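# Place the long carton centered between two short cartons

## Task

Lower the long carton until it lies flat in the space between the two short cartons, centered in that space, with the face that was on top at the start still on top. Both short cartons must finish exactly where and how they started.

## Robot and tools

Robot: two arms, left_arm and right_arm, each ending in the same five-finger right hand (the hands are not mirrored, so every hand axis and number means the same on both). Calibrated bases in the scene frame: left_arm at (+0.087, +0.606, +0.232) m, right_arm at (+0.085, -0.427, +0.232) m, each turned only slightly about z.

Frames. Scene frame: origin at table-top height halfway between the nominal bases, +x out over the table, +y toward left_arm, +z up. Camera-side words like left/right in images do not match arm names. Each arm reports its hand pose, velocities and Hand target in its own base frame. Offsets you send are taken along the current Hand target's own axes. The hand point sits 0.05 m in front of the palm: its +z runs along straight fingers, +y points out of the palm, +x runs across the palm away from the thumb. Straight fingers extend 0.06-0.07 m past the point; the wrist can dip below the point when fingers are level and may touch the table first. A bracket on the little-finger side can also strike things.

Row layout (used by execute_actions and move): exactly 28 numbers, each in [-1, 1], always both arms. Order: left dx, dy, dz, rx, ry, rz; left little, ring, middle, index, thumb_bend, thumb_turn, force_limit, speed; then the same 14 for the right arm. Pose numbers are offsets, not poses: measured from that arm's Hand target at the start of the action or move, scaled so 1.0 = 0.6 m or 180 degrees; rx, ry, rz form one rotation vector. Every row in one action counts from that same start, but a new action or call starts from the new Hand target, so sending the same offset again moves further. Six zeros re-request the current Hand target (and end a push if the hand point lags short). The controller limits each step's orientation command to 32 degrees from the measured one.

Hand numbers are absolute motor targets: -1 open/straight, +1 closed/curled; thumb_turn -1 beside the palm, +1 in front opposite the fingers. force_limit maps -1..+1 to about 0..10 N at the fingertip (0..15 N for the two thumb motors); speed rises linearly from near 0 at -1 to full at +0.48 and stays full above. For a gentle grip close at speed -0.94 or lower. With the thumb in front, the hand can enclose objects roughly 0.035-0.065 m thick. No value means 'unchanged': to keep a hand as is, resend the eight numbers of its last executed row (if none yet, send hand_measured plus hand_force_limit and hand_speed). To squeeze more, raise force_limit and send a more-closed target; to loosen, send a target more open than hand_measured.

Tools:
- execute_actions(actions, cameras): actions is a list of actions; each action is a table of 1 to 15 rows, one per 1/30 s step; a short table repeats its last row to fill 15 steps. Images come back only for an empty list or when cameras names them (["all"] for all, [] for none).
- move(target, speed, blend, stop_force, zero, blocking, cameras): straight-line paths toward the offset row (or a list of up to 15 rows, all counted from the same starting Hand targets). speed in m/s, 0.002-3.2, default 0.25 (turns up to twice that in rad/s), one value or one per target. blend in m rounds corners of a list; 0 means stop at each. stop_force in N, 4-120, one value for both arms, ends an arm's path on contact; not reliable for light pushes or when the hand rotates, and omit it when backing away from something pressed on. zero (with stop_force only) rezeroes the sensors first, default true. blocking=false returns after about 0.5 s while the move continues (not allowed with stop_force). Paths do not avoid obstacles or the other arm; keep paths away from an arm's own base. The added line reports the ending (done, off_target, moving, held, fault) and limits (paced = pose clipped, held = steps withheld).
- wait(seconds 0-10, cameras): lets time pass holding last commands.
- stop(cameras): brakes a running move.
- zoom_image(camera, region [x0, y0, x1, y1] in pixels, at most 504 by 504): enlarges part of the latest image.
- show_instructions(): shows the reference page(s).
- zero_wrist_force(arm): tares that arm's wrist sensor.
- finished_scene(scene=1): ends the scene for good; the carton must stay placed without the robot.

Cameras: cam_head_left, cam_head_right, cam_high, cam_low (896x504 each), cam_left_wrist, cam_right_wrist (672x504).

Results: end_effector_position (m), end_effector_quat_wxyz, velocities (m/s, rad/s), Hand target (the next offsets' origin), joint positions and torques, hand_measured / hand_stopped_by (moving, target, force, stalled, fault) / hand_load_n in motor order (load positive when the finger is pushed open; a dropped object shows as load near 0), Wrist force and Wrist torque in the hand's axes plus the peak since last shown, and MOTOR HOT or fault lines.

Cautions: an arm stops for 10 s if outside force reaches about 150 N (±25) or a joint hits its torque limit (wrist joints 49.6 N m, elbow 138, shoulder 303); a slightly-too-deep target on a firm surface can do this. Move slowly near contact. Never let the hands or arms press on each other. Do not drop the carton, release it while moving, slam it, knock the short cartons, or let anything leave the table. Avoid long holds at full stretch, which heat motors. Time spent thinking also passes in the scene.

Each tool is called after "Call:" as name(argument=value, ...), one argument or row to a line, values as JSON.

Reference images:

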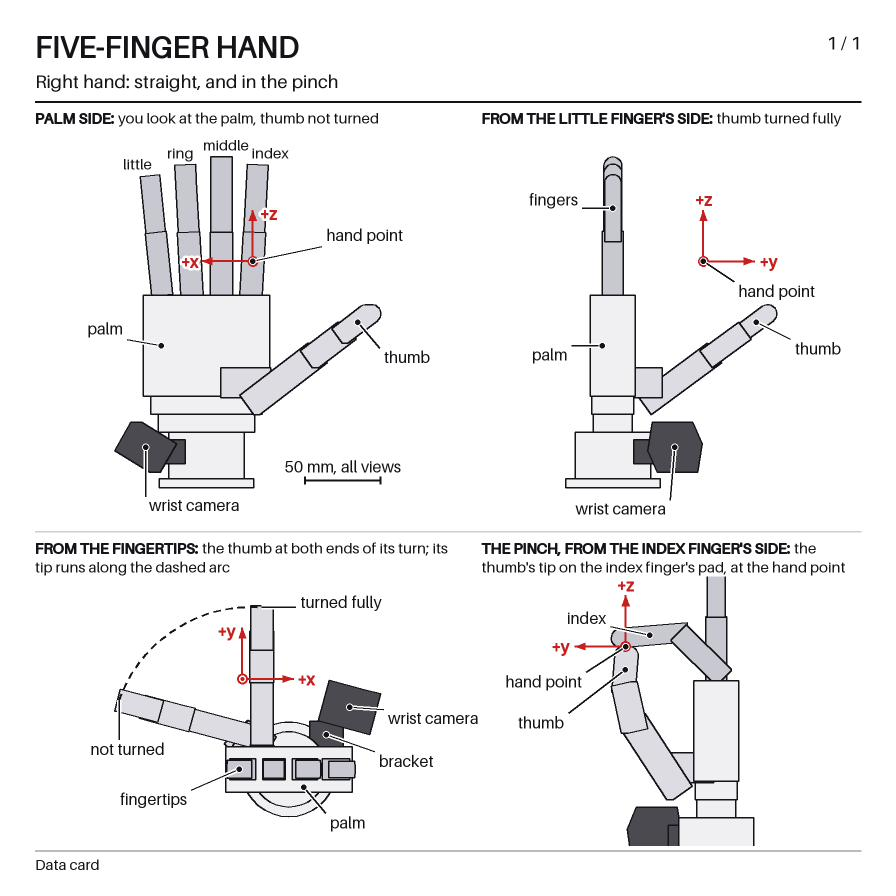

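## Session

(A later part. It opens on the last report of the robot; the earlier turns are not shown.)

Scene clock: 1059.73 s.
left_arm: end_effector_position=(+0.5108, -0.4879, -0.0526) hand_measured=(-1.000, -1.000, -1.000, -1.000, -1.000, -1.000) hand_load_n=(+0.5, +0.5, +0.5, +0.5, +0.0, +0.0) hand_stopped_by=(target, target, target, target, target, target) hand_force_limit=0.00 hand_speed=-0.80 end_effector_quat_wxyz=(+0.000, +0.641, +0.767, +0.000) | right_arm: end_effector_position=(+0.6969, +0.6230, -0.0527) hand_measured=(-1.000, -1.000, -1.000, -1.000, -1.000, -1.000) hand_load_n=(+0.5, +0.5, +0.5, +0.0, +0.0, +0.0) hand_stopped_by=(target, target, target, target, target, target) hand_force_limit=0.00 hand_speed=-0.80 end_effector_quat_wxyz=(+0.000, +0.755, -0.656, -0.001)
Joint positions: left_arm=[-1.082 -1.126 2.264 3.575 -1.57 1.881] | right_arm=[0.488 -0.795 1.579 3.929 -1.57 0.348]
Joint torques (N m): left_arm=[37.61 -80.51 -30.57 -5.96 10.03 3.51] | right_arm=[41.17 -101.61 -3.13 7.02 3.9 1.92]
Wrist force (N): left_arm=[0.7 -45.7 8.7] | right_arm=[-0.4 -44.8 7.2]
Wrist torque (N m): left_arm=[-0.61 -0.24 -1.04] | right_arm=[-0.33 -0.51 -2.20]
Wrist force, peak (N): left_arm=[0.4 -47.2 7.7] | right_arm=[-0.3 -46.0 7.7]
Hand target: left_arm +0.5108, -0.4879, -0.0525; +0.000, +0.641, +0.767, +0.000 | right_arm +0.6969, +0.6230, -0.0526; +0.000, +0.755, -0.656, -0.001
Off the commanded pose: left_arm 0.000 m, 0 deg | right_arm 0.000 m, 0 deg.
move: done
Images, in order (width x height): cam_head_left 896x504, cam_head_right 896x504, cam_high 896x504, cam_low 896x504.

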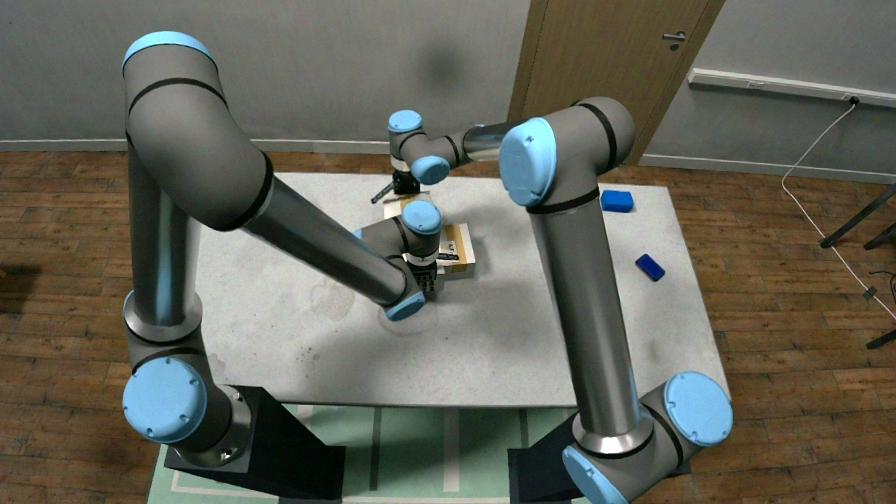

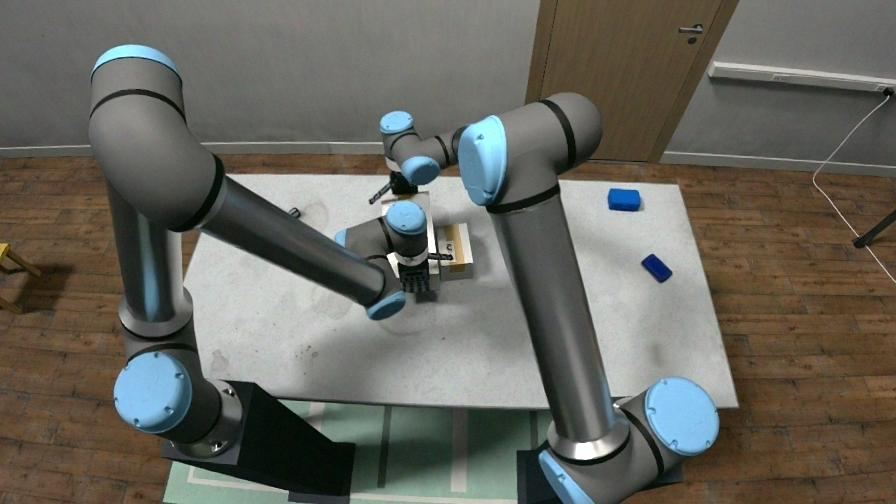

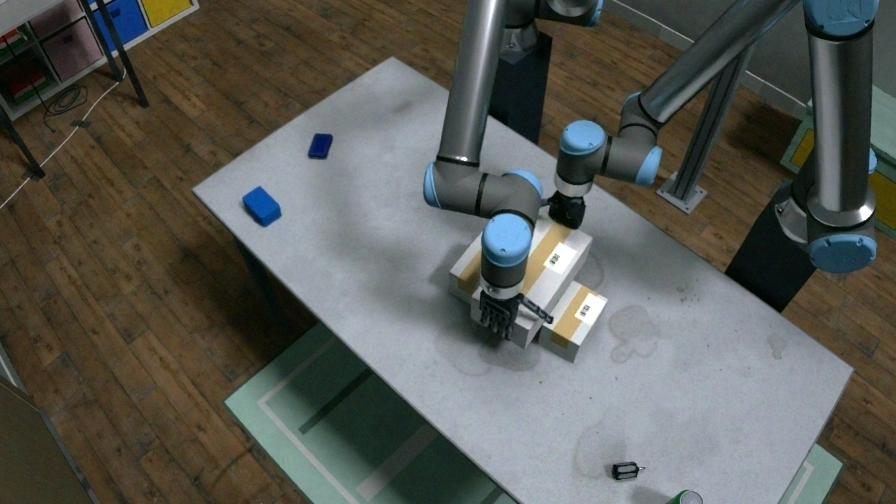

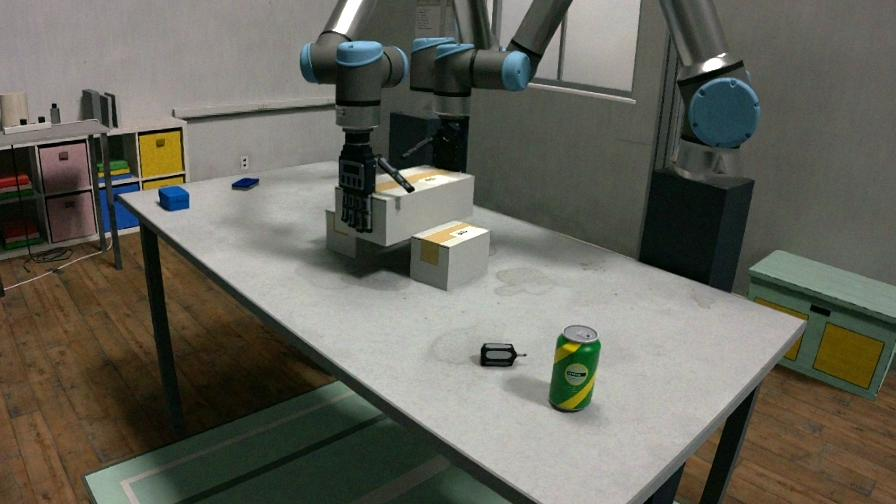

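Call:
move(
  target=[0,0,0.05,0,0,0,-1,-1,-1,-1,-1,-1,0,-0.8, 0,0,0.05,0,0,0,-1,-1,-1,-1,-1,-1,0,-0.8],
  speed=0.02,
)

Call:
move(
  target=[0,0,0.05,0,0,0,-1,-1,-1,-1,-1,-1,0,-0.8, 0,0,0.05,0,0,0,-1,-1,-1,-1,-1,-1,0,-0.8],
  speed=0.02,
  cameras=["cam_high","cam_low","cam_head_right"],
)

Call:
zoom_image(
  camera="cam_high",
  region=[440, 200, 630, 370],
)

Call:
zoom_image(
  camera="cam_low",
  region=[310, 150, 510, 300],
)

Scene clock: 1072.37 s.
left_arm: end_effector_position=(+0.5108, -0.4878, -0.0826) hand_measured=(-1.000, -1.000, -1.000, -1.000, -1.000, -1.000) hand_load_n=(+0.5, +0.5, +0.5, +0.5, +0.0, +0.0) hand_stopped_by=(target, target, target, target, target, target) hand_force_limit=0.00 hand_speed=-0.80 end_effector_quat_wxyz=(+0.000, +0.641, +0.767, +0.000) | right_arm: end_effector_position=(+0.6969, +0.6230, -0.0827) hand_measured=(-1.000, -1.000, -1.000, -1.000, -1.000, -1.000) hand_load_n=(+0.5, +0.5, +0.5, +0.5, +0.0, +0.0) hand_stopped_by=(target, target, target, target, target, target) hand_force_limit=0.00 hand_speed=-0.80 end_effector_quat_wxyz=(+0.000, +0.755, -0.656, -0.001)
Joint positions: left_arm=[-1.082 -1.067 2.267 3.514 -1.57 1.881] | right_arm=[0.488 -0.76 1.58 3.892 -1.57 0.348]
Joint torques (N m): left_arm=[39.84 -81.63 -27.41 -6.2 13.36 3.57] | right_arm=[41.34 -100.64 0.95 7.16 5.14 2.02]
Wrist force (N): left_arm=[0.4 -46.8 8.2] | right_arm=[-1.0 -45.3 7.4]
Wrist torque (N m): left_arm=[-0.59 -0.23 -1.05] | right_arm=[-0.25 -0.45 -2.21]
Wrist force, peak (N): left_arm=[0.4 -46.8 8.2] | right_arm=[-1.0 -45.3 7.4]
Hand target: left_arm +0.5108, -0.4878, -0.0825; +0.000, +0.641, +0.767, +0.000 | right_arm +0.6969, +0.6230, -0.0826; +0.000, +0.755, -0.656, -0.001
Off the commanded pose: left_arm 0.000 m, 0 deg | right_arm 0.000 m, 0 deg.
move: done

Scene clock: 1074.13 s.
left_arm: end_effector_position=(+0.5108, -0.4878, -0.1126) hand_measured=(-1.000, -1.000, -1.000, -1.000, -1.000, -1.000) hand_load_n=(+0.5, +0.5, +0.5, +0.5, +0.0, +0.0) hand_stopped_by=(target, target, target, target, target, target) hand_force_limit=0.00 hand_speed=-0.80 end_effector_quat_wxyz=(+0.000, +0.641, +0.767, +0.000) | right_arm: end_effector_position=(+0.6969, +0.6230, -0.1127) hand_measured=(-1.000, -1.000, -1.000, -1.000, -1.000, -1.000) hand_load_n=(+0.5, +0.5, +0.5, +0.0, +0.0, +0.0) hand_stopped_by=(target, target, target, target, target, target) hand_force_limit=0.00 hand_speed=-0.80 end_effector_quat_wxyz=(+0.000, +0.755, -0.656, -0.001)
Joint positions: left_arm=[-1.082 -1.007 2.265 3.455 -1.57 1.881] | right_arm=[0.488 -0.723 1.579 3.857 -1.57 0.348]
Joint torques (N m): left_arm=[40.46 -86.76 -36.83 -5.63 12.92 3.43] | right_arm=[42.24 -99.18 -12.16 7.97 5.58 1.93]
Wrist force (N): left_arm=[-0.4 -49.7 8.3] | right_arm=[-1.1 -48.1 7.1]
Wrist torque (N m): left_arm=[-0.59 -0.17 -1.14] | right_arm=[-0.18 -0.48 -2.25]
Wrist force, peak (N): left_arm=[-0.7 -50.7 7.9] | right_arm=[-1.4 -49.6 7.3]
Hand target: left_arm +0.5108, -0.4878, -0.1125; +0.000, +0.641, +0.767, +0.000 | right_arm +0.6969, +0.6230, -0.1126; +0.000, +0.755, -0.656, -0.001
Off the commanded pose: left_arm 0.000 m, 0 deg | right_arm 0.000 m, 0 deg.
move: done
Images, in order (width x height): cam_head_right 896x504, cam_high 896x504, cam_low 896x504.

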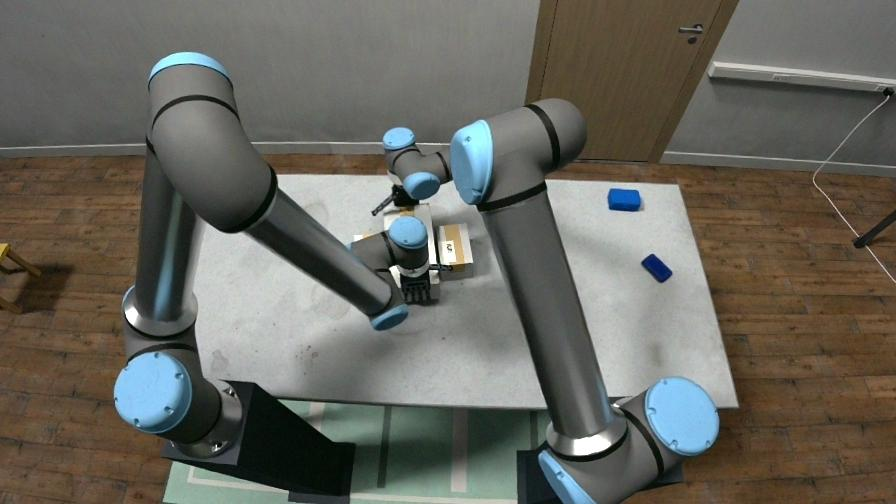

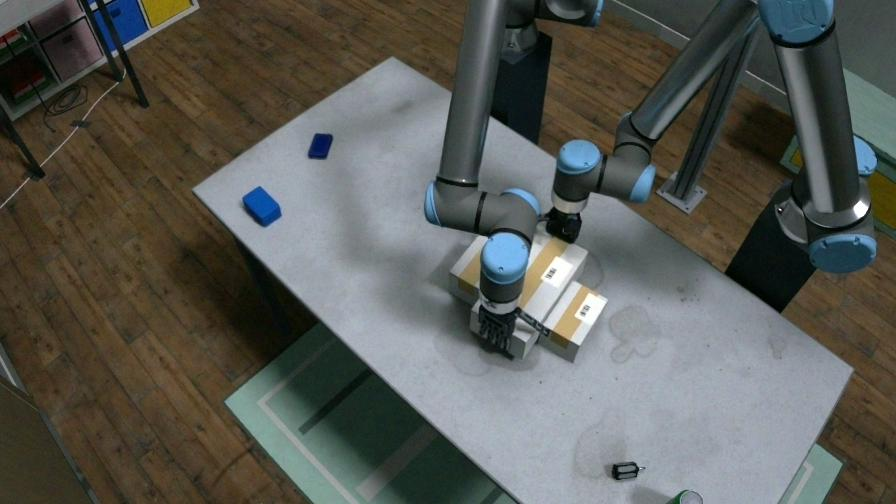

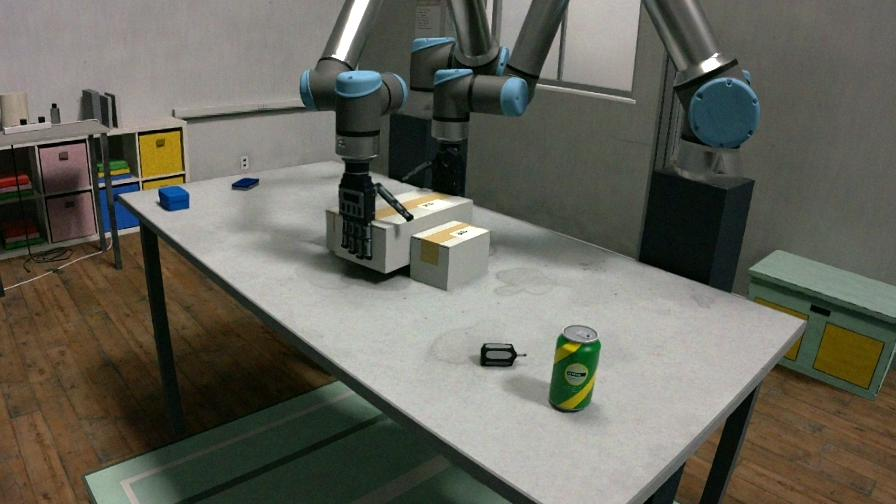

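Scaled by 2.653 from the camera's 896x504 image, which has a finer 1280x720 frame.

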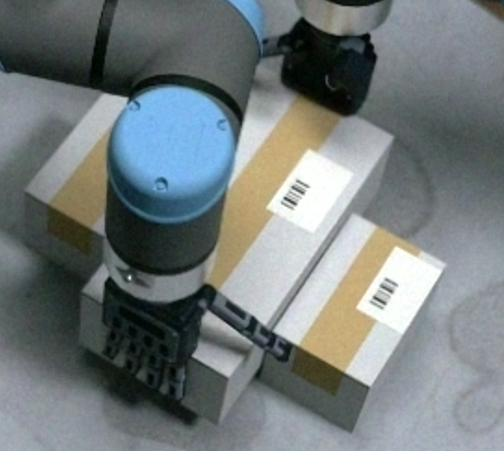

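Scaled by 2.520 from the camera's 896x504 image, which has a finer 1280x720 frame.

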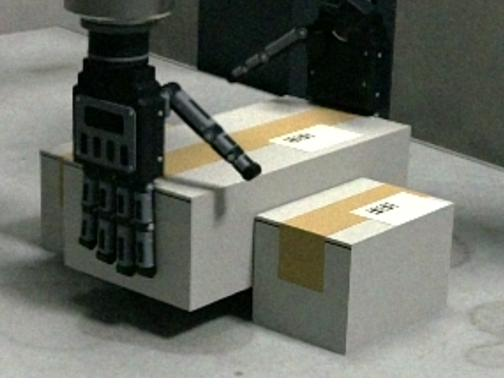

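Call:
move(
  target=[0,0,0.0467,0,0,0,-1,-1,-1,-1,-1,-1,0,-0.8, 0,0,0.0467,0,0,0,-1,-1,-1,-1,-1,-1,0,-0.8],
  speed=0.02,
)

Call:
move(
  target=[0,0,0.006,0,0,0,-1,-1,-1,-1,-1,-1,0,-0.8, 0,0,0.006,0,0,0,-1,-1,-1,-1,-1,-1,0,-0.8],
  speed=0.01,
  cameras=["all"],
)

Call:
zoom_image(
  camera="cam_high",
  region=[440, 200, 630, 370],
)

Call:
zoom_image(
  camera="cam_low",
  region=[310, 150, 510, 300],
)

Call:
zoom_image(
  camera="cam_head_right",
  region=[350, 180, 500, 300],
)

Call:
zoom_image(
  camera="cam_head_left",
  region=[350, 180, 500, 300],
)

Scene clock: 1084.63 s.
left_arm: end_effector_position=(+0.5108, -0.4878, -0.1406) hand_measured=(-1.000, -1.000, -1.000, -1.000, -1.000, -1.000) hand_load_n=(+0.5, +0.5, +0.5, +0.5, +0.0, +0.0) hand_stopped_by=(target, target, target, target, target, target) hand_force_limit=0.00 hand_speed=-0.80 end_effector_quat_wxyz=(+0.000, +0.641, +0.767, +0.000) end_effector_velocity=(+0.000, +0.000, +0.001) end_effector_angular_velocity=(+0.002, +0.002, +0.001) | right_arm: end_effector_position=(+0.6969, +0.6230, -0.1407) hand_measured=(-1.000, -1.000, -1.000, -1.000, -1.000, -1.000) hand_load_n=(+0.5, +0.0, +0.5, +0.0, +0.0, +0.0) hand_stopped_by=(target, target, target, target, target, target) hand_force_limit=0.00 hand_speed=-0.80 end_effector_quat_wxyz=(+0.000, +0.755, -0.656, -0.001)
Joint positions: left_arm=[-1.082 -0.95 2.261 3.402 -1.57 1.881] | right_arm=[0.488 -0.688 1.576 3.825 -1.57 0.348]
Joint velocities: left_arm=[0 -0.003 0 0.006 -0.001 0] | right_arm=[within noise]
Joint torques (N m): left_arm=[41.21 -89.96 -33.66 -6.46 12.94 3.34] | right_arm=[43.48 -100.36 -9.27 8.1 5.4 2.3]
Wrist force (N): left_arm=[-0.7 -49.8 8.5] | right_arm=[-1.0 -48.6 6.9]
Wrist torque (N m): left_arm=[-0.56 -0.15 -1.14] | right_arm=[-0.16 -0.49 -2.23]
Wrist force, peak (N): left_arm=[-0.9 -50.9 7.9] | right_arm=[-2.4 -49.5 8.3]
Hand target: left_arm +0.5108, -0.4878, -0.1405; +0.000, +0.641, +0.767, +0.000 | right_arm +0.6969, +0.6230, -0.1406; +0.000, +0.755, -0.656, -0.001
Off the commanded pose: left_arm 0.000 m, 0 deg | right_arm 0.000 m, 0 deg.
move: done

Scene clock: 1085.33 s.
left_arm: end_effector_position=(+0.5108, -0.4878, -0.1442) hand_measured=(-1.000, -1.000, -1.000, -1.000, -1.000, -1.000) hand_load_n=(+0.5, +0.5, +0.5, +0.5, +0.0, +0.0) hand_stopped_by=(target, target, target, target, target, target) hand_force_limit=0.00 hand_speed=-0.80 end_effector_quat_wxyz=(+0.000, +0.641, +0.767, +0.000) | right_arm: end_effector_position=(+0.6969, +0.6230, -0.1442) hand_measured=(-1.000, -1.000, -1.000, -1.000, -1.000, -1.000) hand_load_n=(+0.5, +0.5, +0.5, +0.0, +0.0, +0.0) hand_stopped_by=(target, target, target, target, target, target) hand_force_limit=0.00 hand_speed=-0.80 end_effector_quat_wxyz=(+0.000, +0.755, -0.656, -0.001)
Joint positions: left_arm=[-1.082 -0.943 2.26 3.396 -1.57 1.881] | right_arm=[0.488 -0.684 1.576 3.821 -1.57 0.348]
Joint torques (N m): left_arm=[40.83 -83.46 -35.51 -7.66 12.87 3.49] | right_arm=[41.71 -85.31 -10.19 6.11 5.28 2.12]
Wrist force (N): left_arm=[-0.4 -49.4 7.8] | right_arm=[-1.5 -48.1 7.3]
Wrist torque (N m): left_arm=[-0.66 -0.21 -1.08] | right_arm=[-0.18 -0.48 -2.22]
Wrist force, peak (N): left_arm=[-0.3 -50.4 8.6] | right_arm=[-1.4 -48.9 7.2]
Hand target: left_arm +0.5108, -0.4878, -0.1441; +0.000, +0.641, +0.767, +0.000 | right_arm +0.6969, +0.6230, -0.1442; +0.000, +0.755, -0.656, -0.001
Off the commanded pose: left_arm 0.000 m, 0 deg | right_arm 0.000 m, 0 deg.
move: done

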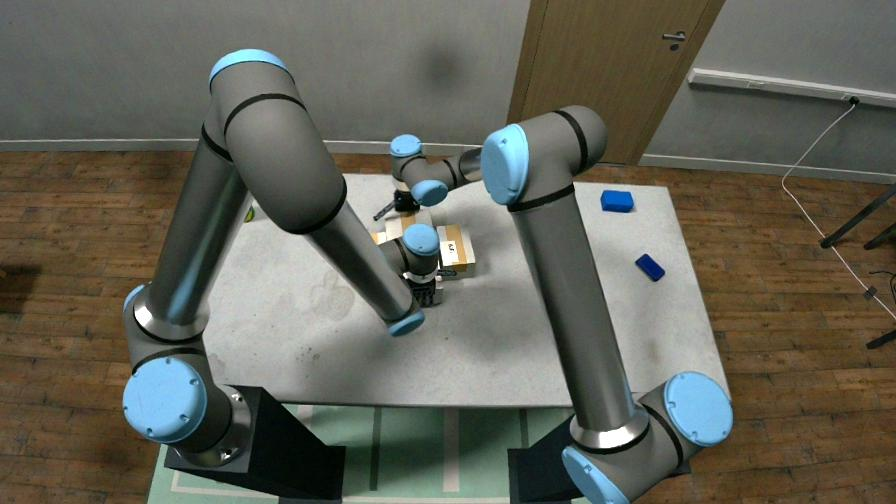

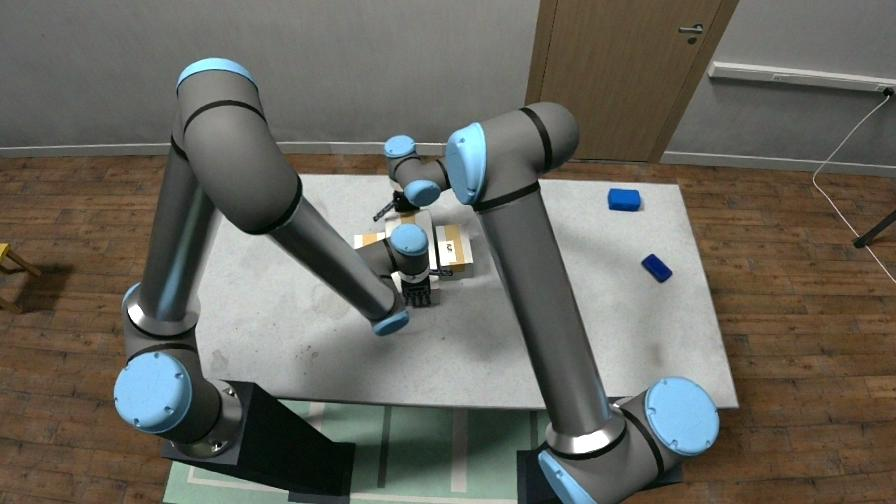

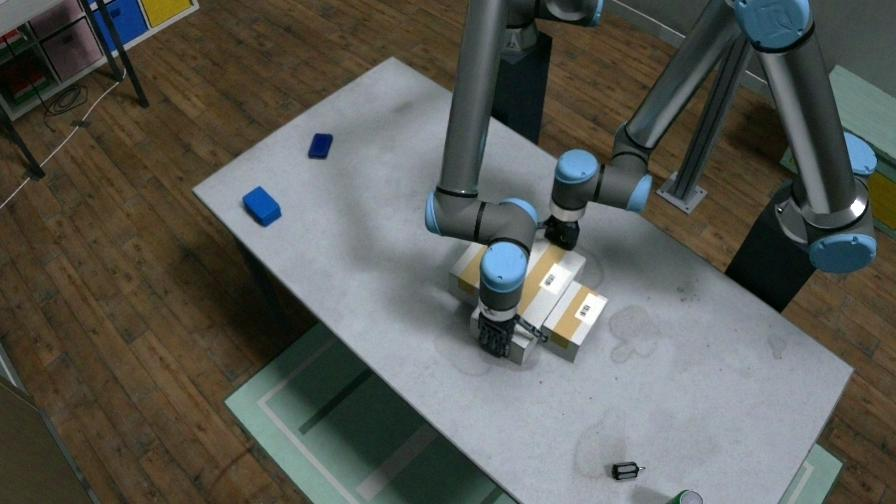

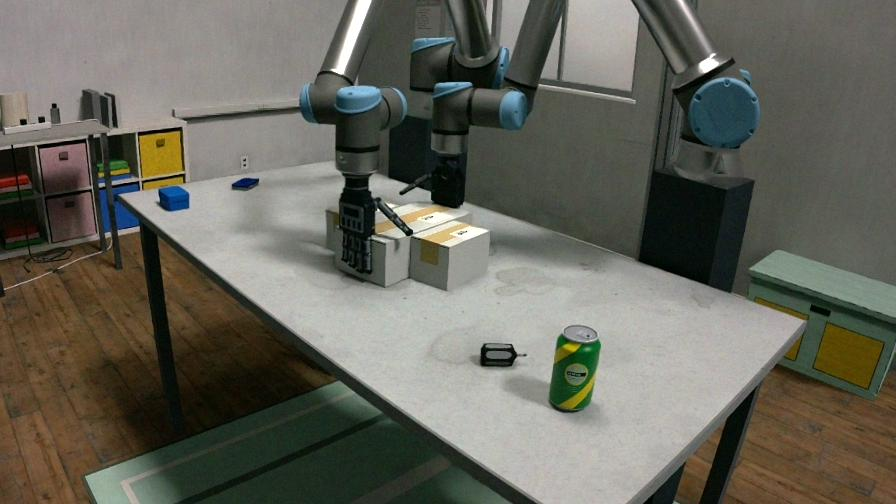

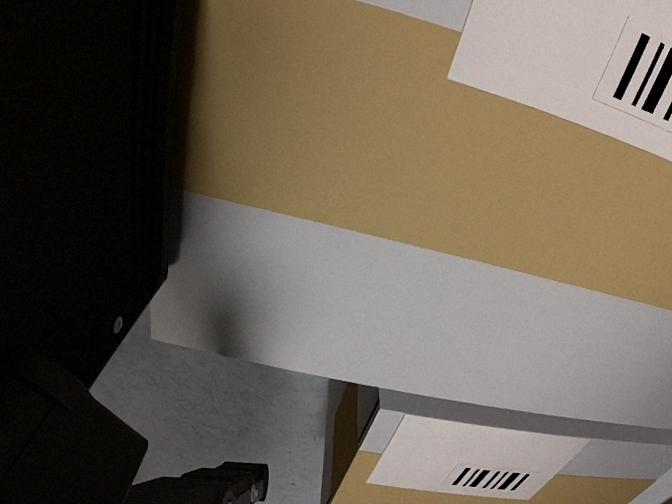

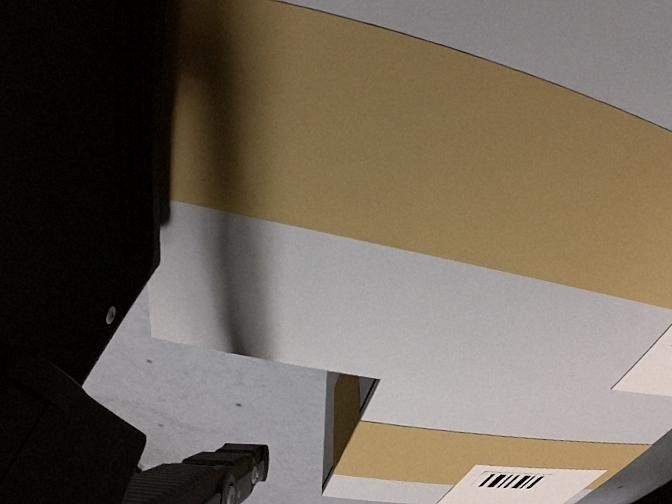

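Scaled by 2.653 from the camera's 896x504 image, which has a finer 1280x720 frame.

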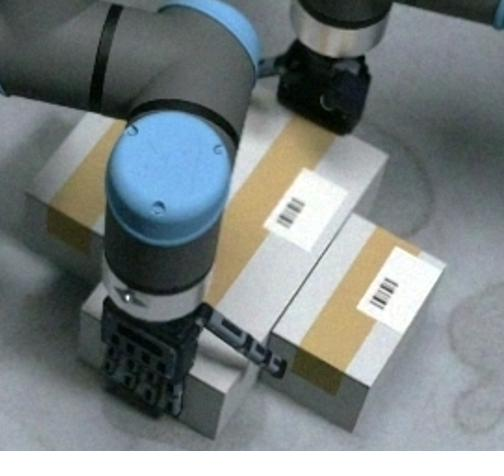

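Scaled by 2.520 from the camera's 896x504 image, which has a finer 1280x720 frame.

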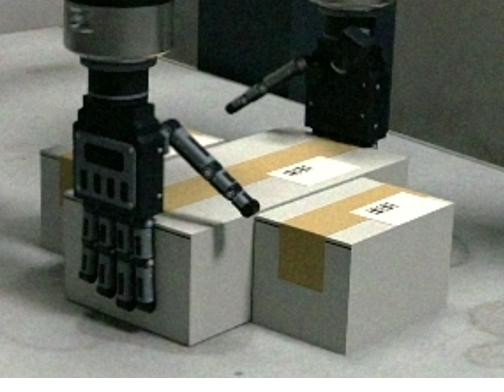

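Scaled by 3.360 from the camera's 896x504 image, which has a finer 1280x720 frame.

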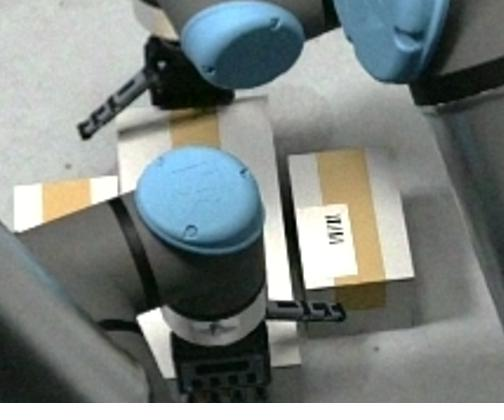

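Scaled by 3.360 from the camera's 896x504 image, which has a finer 1280x720 frame.

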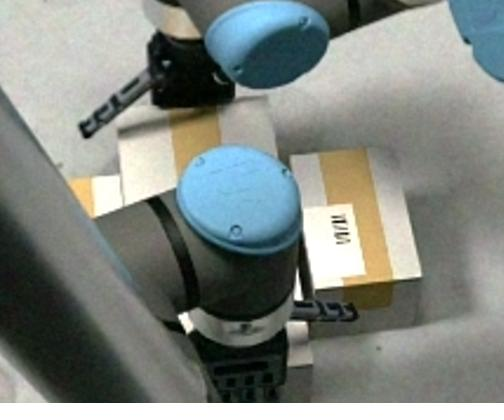

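Call:
zoom_image(
  camera="cam_right_wrist",
  region=[300, 340, 672, 504],
)

Call:
zoom_image(
  camera="cam_left_wrist",
  region=[300, 340, 672, 504],
)

Call:
zoom_image(
  camera="cam_head_right",
  region=[370, 200, 450, 290],
)

Scaled by 1.355 from the camera's 672x504 image, which has a finer 960x720 frame.

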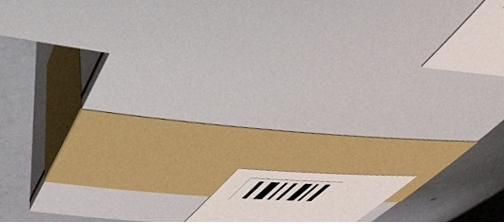

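Scaled by 1.355 from the camera's 672x504 image, which has a finer 960x720 frame.

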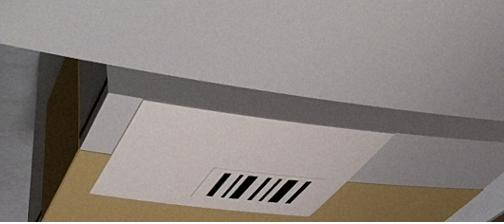

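Scaled by 5.600 from the camera's 896x504 image, which has a finer 1280x720 frame.

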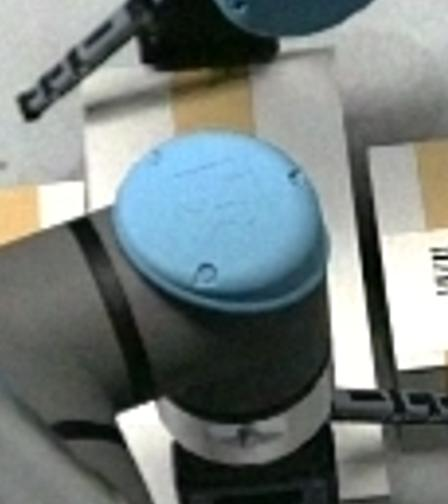

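Call:
move(
  target=[-0.01,0,0,0,0,0,-1,-1,-1,-1,-1,-1,0,-0.8, 0.01,0,0,0,0,0,-1,-1,-1,-1,-1,-1,0,-0.8],
  speed=0.02,
  cameras=["cam_left_wrist","cam_right_wrist","cam_head_right","cam_head_left"],
)

Call:
zoom_image(
  camera="cam_right_wrist",
  region=[300, 340, 672, 504],
)

Call:
zoom_image(
  camera="cam_left_wrist",
  region=[300, 340, 672, 504],
)

Call:
zoom_image(
  camera="cam_head_right",
  region=[370, 200, 450, 290],
)

Scene clock: 1136.03 s.
left_arm: end_effector_position=(+0.5119, -0.4938, -0.1441) hand_measured=(-1.000, -1.000, -1.000, -1.000, -1.000, -1.000) hand_load_n=(+0.5, +0.5, +0.5, +0.5, +0.0, +0.0) hand_stopped_by=(target, target, target, target, target, target) hand_force_limit=0.00 hand_speed=-0.80 end_effector_quat_wxyz=(+0.000, +0.641, +0.767, +0.000) | right_arm: end_effector_position=(+0.6977, +0.6170, -0.1442) hand_measured=(-1.000, -1.000, -1.000, -1.000, -1.000, -1.000) hand_load_n=(+0.0, +0.5, +0.0, +0.0, +0.0, +0.0) hand_stopped_by=(target, target, target, target, target, target) hand_force_limit=0.00 hand_speed=-0.80 end_effector_quat_wxyz=(+0.000, +0.755, -0.656, -0.001)
Joint positions: left_arm=[-1.085 -0.94 2.251 3.403 -1.57 1.878] | right_arm=[0.482 -0.687 1.583 3.817 -1.57 0.342]
Joint torques (N m): left_arm=[15.93 -74.86 -23.39 -7.75 13.12 -3.01] | right_arm=[25.95 -91.86 -1.56 5.69 5.03 0.13]
Wrist force (N): left_arm=[0.1 -48.3 8.0] | right_arm=[-0.8 -46.9 7.8]
Wrist torque (N m): left_arm=[-0.62 -0.16 -1.05] | right_arm=[-0.17 -0.46 -1.96]
Wrist force, peak (N): left_arm=[0.7 -51.5 8.1] | right_arm=[-0.7 -50.0 7.6]
Hand target: left_arm +0.5118, -0.4937, -0.1441; +0.000, +0.641, +0.767, +0.000 | right_arm +0.6977, +0.6171, -0.1442; +0.000, +0.755, -0.656, -0.001
Off the commanded pose: left_arm 0.000 m, 0 deg | right_arm 0.000 m, 0 deg.
move: done
Images, in order (width x height): cam_head_left 896x504, cam_head_right 896x504, cam_left_wrist 672x504, cam_right_wrist 672x504.

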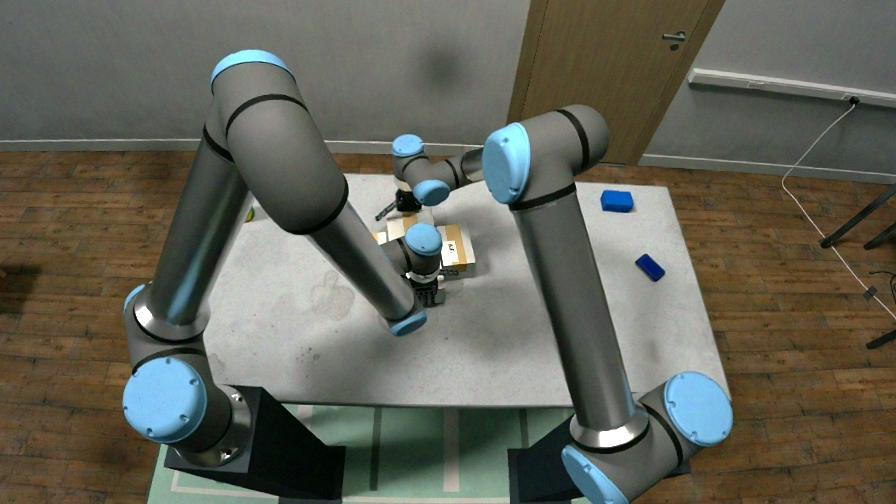

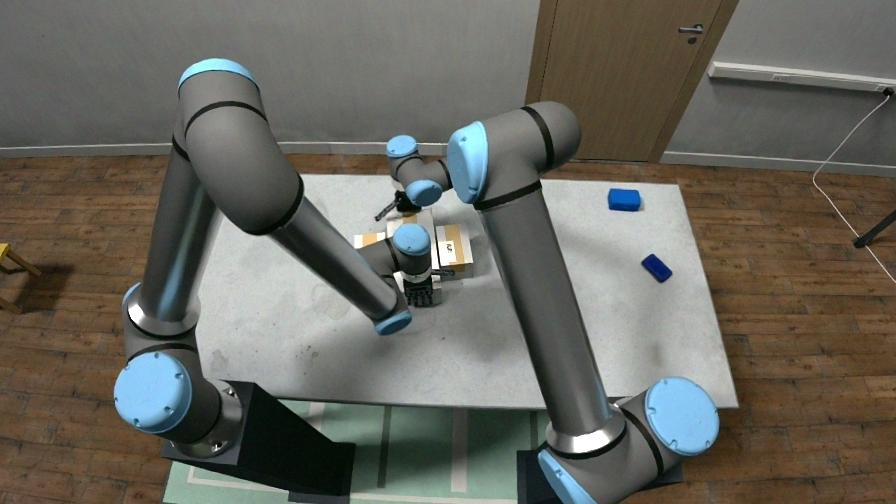

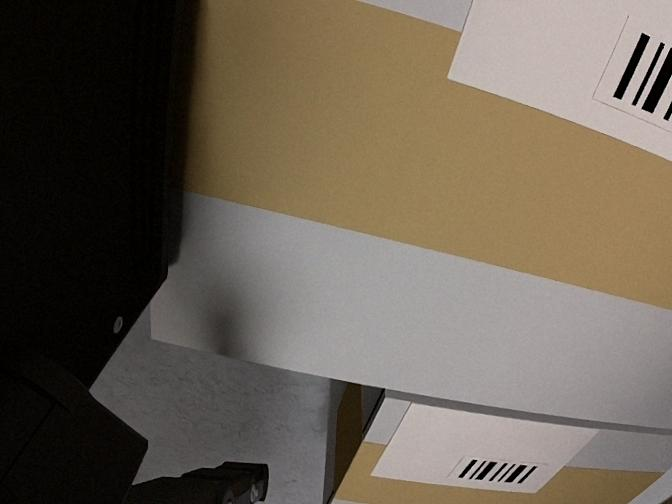

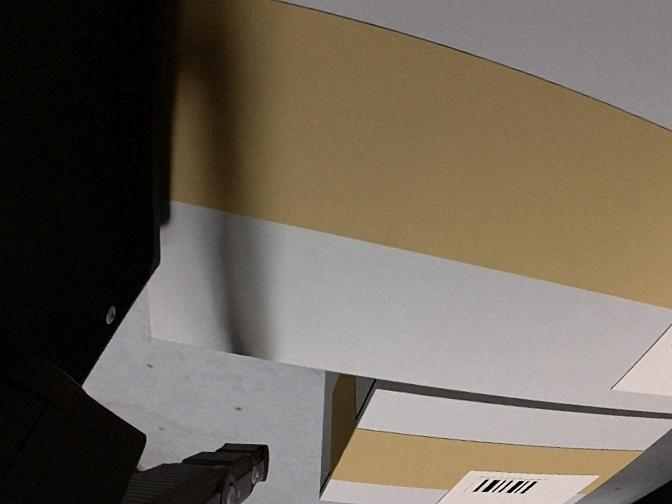

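Scaled by 1.355 from the camera's 672x504 image, which has a finer 960x720 frame.

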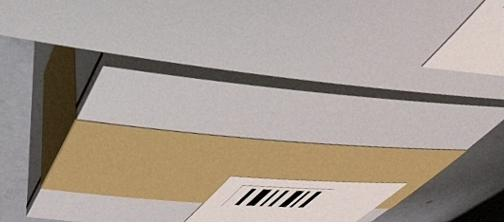

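Scaled by 1.355 from the camera's 672x504 image, which has a finer 960x720 frame.

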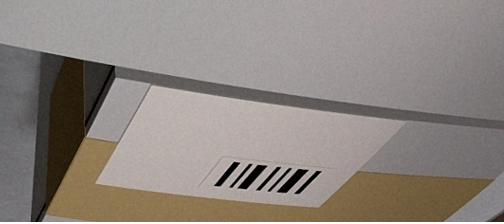

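Scaled by 5.600 from the camera's 896x504 image, which has a finer 1280x720 frame.

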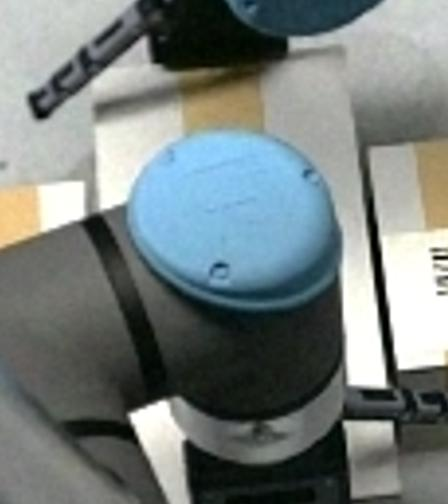

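Call:
move(
  target=[0.00283,0.00172,0,0,0,0.00444,-1,-1,-1,-1,-1,-1,0,-0.8, 0.00183,-0.00337,0,0,0,0.00444,-1,-1,-1,-1,-1,-1,0,-0.8],
  speed=0.01,
  cameras=["cam_left_wrist","cam_right_wrist","cam_head_right","cam_head_left"],
)

Call:
zoom_image(
  camera="cam_right_wrist",
  region=[300, 340, 672, 504],
)

Call:
zoom_image(
  camera="cam_left_wrist",
  region=[300, 340, 672, 504],
)

Scene clock: 1167.77 s.
left_arm: end_effector_position=(+0.5126, -0.4918, -0.1441) hand_measured=(-1.000, -1.000, -1.000, -1.000, -1.000, -1.000) hand_load_n=(+0.5, +0.5, +0.5, +0.5, +0.0, +0.0) hand_stopped_by=(target, target, target, target, target, target) hand_force_limit=0.00 hand_speed=-0.80 end_effector_quat_wxyz=(+0.000, +0.647, +0.763, +0.000) | right_arm: end_effector_position=(+0.6999, +0.6163, -0.1442) hand_measured=(-1.000, -1.000, -1.000, -1.000, -1.000, -1.000) hand_load_n=(+0.5, +0.5, +0.0, +0.0, +0.0, +0.0) hand_stopped_by=(target, target, target, target, target, target) hand_force_limit=0.00 hand_speed=-0.80 end_effector_quat_wxyz=(+0.000, +0.750, -0.661, -0.001)
Joint positions: left_arm=[-1.082 -0.941 2.253 3.401 -1.57 1.895] | right_arm=[0.479 -0.686 1.582 3.817 -1.57 0.354]
Joint torques (N m): left_arm=[35.4 -87.07 -22.8 -9.39 12.72 -0.76] | right_arm=[12.05 -72.73 -12.15 8.54 3.94 0.44]
Wrist force (N): left_arm=[-0.4 -46.6 8.1] | right_arm=[-1.4 -46.1 7.5]
Wrist torque (N m): left_arm=[-0.57 -0.22 -1.26] | right_arm=[-0.26 -0.50 -2.12]
Wrist force, peak (N): left_arm=[-0.1 -53.1 7.5] | right_arm=[-1.2 -51.5 8.5]
Hand target: left_arm +0.5126, -0.4918, -0.1441; +0.000, +0.647, +0.763, +0.000 | right_arm +0.6999, +0.6163, -0.1442; +0.000, +0.750, -0.661, -0.001
Off the commanded pose: left_arm 0.000 m, 0 deg | right_arm 0.000 m, 0 deg.
move: done
Images, in order (width x height): cam_head_left 896x504, cam_head_right 896x504, cam_left_wrist 672x504, cam_right_wrist 672x504.

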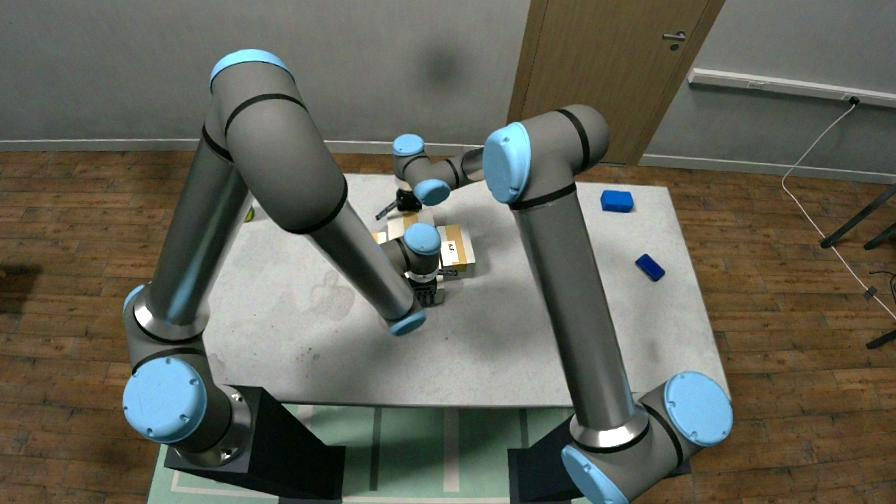

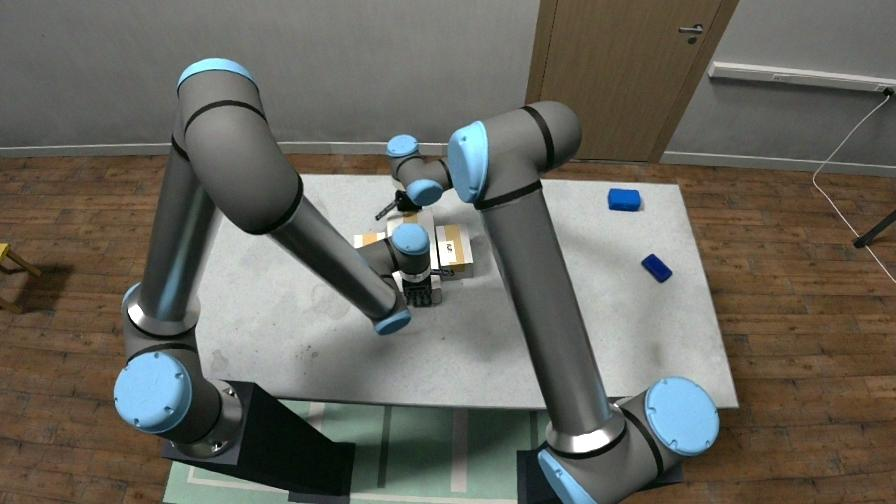

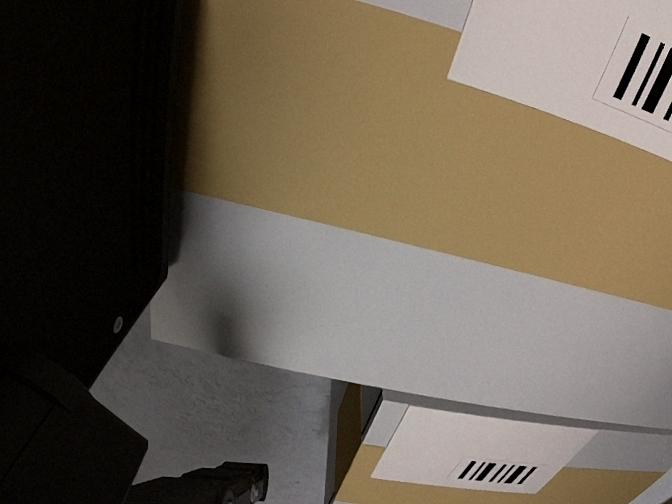

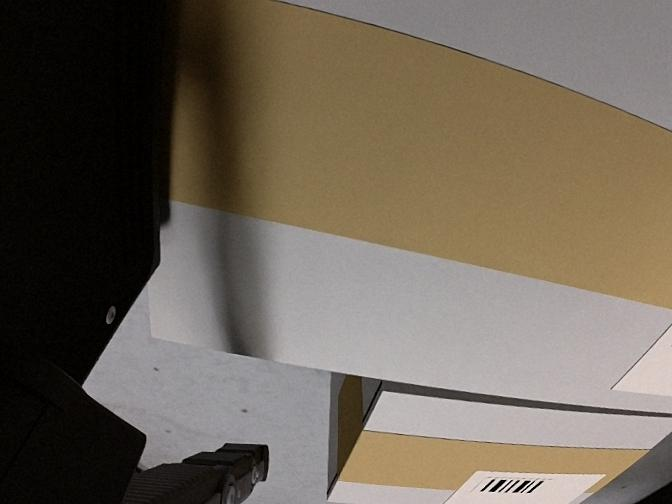

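Scaled by 1.355 from the camera's 672x504 image, which has a finer 960x720 frame.

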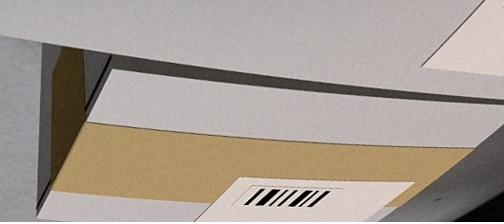

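Scaled by 1.355 from the camera's 672x504 image, which has a finer 960x720 frame.

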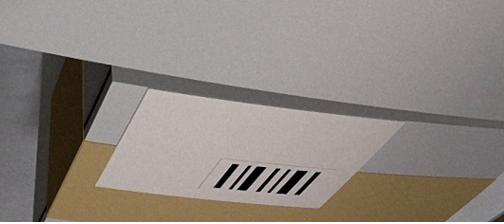

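Call:
move(
  target=[0,0,0.0025,0,0,0,-1,-1,-1,-1,-1,-1,0,-0.8, 0,0,0.0025,0,0,0,-1,-1,-1,-1,-1,-1,0,-0.8],
  speed=0.005,
)

Call:
move(
  target=[0,0,0.001,0,0,0,-1,-1,-1,-1,-1,-1,0,-0.8, 0,0,0.001,0,0,0,-1,-1,-1,-1,-1,-1,0,-0.8],
  speed=0.005,
)

Scene clock: 1180.17 s.
left_arm: end_effector_position=(+0.5125, -0.4918, -0.1457) hand_measured=(-1.000, -1.000, -1.000, -1.000, -1.000, -1.000) hand_load_n=(+0.5, +0.5, +0.5, +0.5, +0.0, +0.0) hand_stopped_by=(target, target, target, target, target, target) hand_force_limit=0.00 hand_speed=-0.80 end_effector_quat_wxyz=(+0.000, +0.647, +0.763, +0.000) | right_arm: end_effector_position=(+0.6999, +0.6163, -0.1457) hand_measured=(-1.000, -1.000, -1.000, -1.000, -1.000, -1.000) hand_load_n=(+0.5, +0.5, +0.5, +0.0, +0.0, +0.0) hand_stopped_by=(target, target, target, target, target, target) hand_force_limit=0.00 hand_speed=-0.80 end_effector_quat_wxyz=(+0.000, +0.750, -0.661, -0.001)
Joint positions: left_arm=[-1.082 -0.938 2.253 3.398 -1.57 1.895] | right_arm=[0.479 -0.685 1.582 3.816 -1.57 0.353]
Joint torques (N m): left_arm=[9.43 -77.16 -36.4 -9.01 13.23 -4.22] | right_arm=[39.37 -76.83 -12.05 4.97 2.48 -1.58]
Wrist force (N): left_arm=[-0.4 -47.8 8.0] | right_arm=[-1.2 -46.2 7.4]
Wrist torque (N m): left_arm=[-0.62 -0.20 -1.27] | right_arm=[-0.20 -0.53 -2.14]
Wrist force, peak (N): left_arm=[-0.4 -47.9 8.4] | right_arm=[-1.7 -46.8 8.1]
Hand target: left_arm +0.5126, -0.4918, -0.1456; +0.000, +0.647, +0.763, +0.000 | right_arm +0.6999, +0.6163, -0.1457; +0.000, +0.750, -0.661, -0.001
Off the commanded pose: left_arm 0.000 m, 0 deg | right_arm 0.000 m, 0 deg.
move: done

Scene clock: 1180.87 s.
left_arm: end_effector_position=(+0.5126, -0.4918, -0.1462) hand_measured=(-1.000, -1.000, -1.000, -1.000, -1.000, -1.000) hand_load_n=(+0.5, +0.5, +0.5, +0.0, +0.0, +0.0) hand_stopped_by=(target, target, target, target, target, target) hand_force_limit=0.00 hand_speed=-0.80 end_effector_quat_wxyz=(+0.000, +0.647, +0.763, +0.000) | right_arm: end_effector_position=(+0.6999, +0.6163, -0.1462) hand_measured=(-1.000, -1.000, -1.000, -1.000, -1.000, -1.000) hand_load_n=(+0.5, +0.0, +0.0, +0.0, +0.0, +0.0) hand_stopped_by=(target, target, target, target, target, target) hand_force_limit=0.00 hand_speed=-0.80 end_effector_quat_wxyz=(+0.000, +0.750, -0.661, -0.001)
Joint positions: left_arm=[-1.082 -0.937 2.253 3.397 -1.57 1.895] | right_arm=[0.479 -0.684 1.582 3.815 -1.57 0.353]
Joint torques (N m): left_arm=[11.45 -69.59 -34.6 -8.24 12.65 -4.55] | right_arm=[39.33 -54.99 -10.07 3.35 2.58 -1.18]
Wrist force (N): left_arm=[0.0 -45.4 4.2] | right_arm=[2.6 -34.1 -15.3]
Wrist torque (N m): left_arm=[-0.61 0.00 -1.26] | right_arm=[1.06 0.31 -1.63]
Wrist force, peak (N): left_arm=[-0.5 -48.2 7.9] | right_arm=[-1.5 -46.7 7.5]
Hand target: left_arm +0.5126, -0.4918, -0.1462; +0.000, +0.647, +0.763, +0.000 | right_arm +0.6999, +0.6163, -0.1463; +0.000, +0.750, -0.661, -0.001
Off the commanded pose: left_arm 0.000 m, 0 deg | right_arm 0.000 m, 0 deg.
move: done

Call:
move(
  target=[0,0,0.0005,0,0,0,-1,-1,-1,-1,-1,-1,0,-0.8, 0,0,0,0,0,0,-1,-1,-1,-1,-1,-1,0,-0.8],
  speed=0.005,
)

Scene clock: 1185.63 s.
left_arm: end_effector_position=(+0.5125, -0.4918, -0.1465) hand_measured=(-1.000, -1.000, -1.000, -1.000, -1.000, -1.000) hand_load_n=(+0.0, +0.5, +0.5, +0.5, +0.0, +0.0) hand_stopped_by=(target, target, target, target, target, target) hand_force_limit=0.00 hand_speed=-0.80 end_effector_quat_wxyz=(+0.000, +0.647, +0.763, +0.000) | right_arm: end_effector_position=(+0.6999, +0.6163, -0.1463) hand_measured=(-1.000, -1.000, -1.000, -1.000, -1.000, -1.000) hand_load_n=(+0.5, +0.5, +0.0, +0.5, -0.5, +0.0) hand_stopped_by=(target, target, target, target, target, target) hand_force_limit=0.00 hand_speed=-0.80 end_effector_quat_wxyz=(+0.000, +0.750, -0.661, -0.001)
Joint positions: left_arm=[-1.082 -0.936 2.253 3.396 -1.57 1.895] | right_arm=[0.479 -0.684 1.582 3.815 -1.57 0.353]
Joint torques (N m): left_arm=[27.66 -66.18 -31.13 -8.87 13.7 -4.02] | right_arm=[35.26 -53.36 0.92 3.88 2.66 -0.58]
Wrist force (N): left_arm=[-0.8 -47.3 1.5] | right_arm=[3.0 -30.1 -19.7]
Wrist torque (N m): left_arm=[-0.50 0.12 -1.35] | right_arm=[1.26 0.61 -1.48]
Wrist force, peak (N): left_arm=[-0.4 -47.5 2.4] | right_arm=[3.1 -33.5 -18.7]
Hand target: left_arm +0.5126, -0.4918, -0.1465; +0.000, +0.647, +0.763, +0.000 | right_arm +0.6999, +0.6163, -0.1463; +0.000, +0.750, -0.661, -0.001
Off the commanded pose: left_arm 0.000 m, 0 deg | right_arm 0.000 m, 0 deg.
move: done


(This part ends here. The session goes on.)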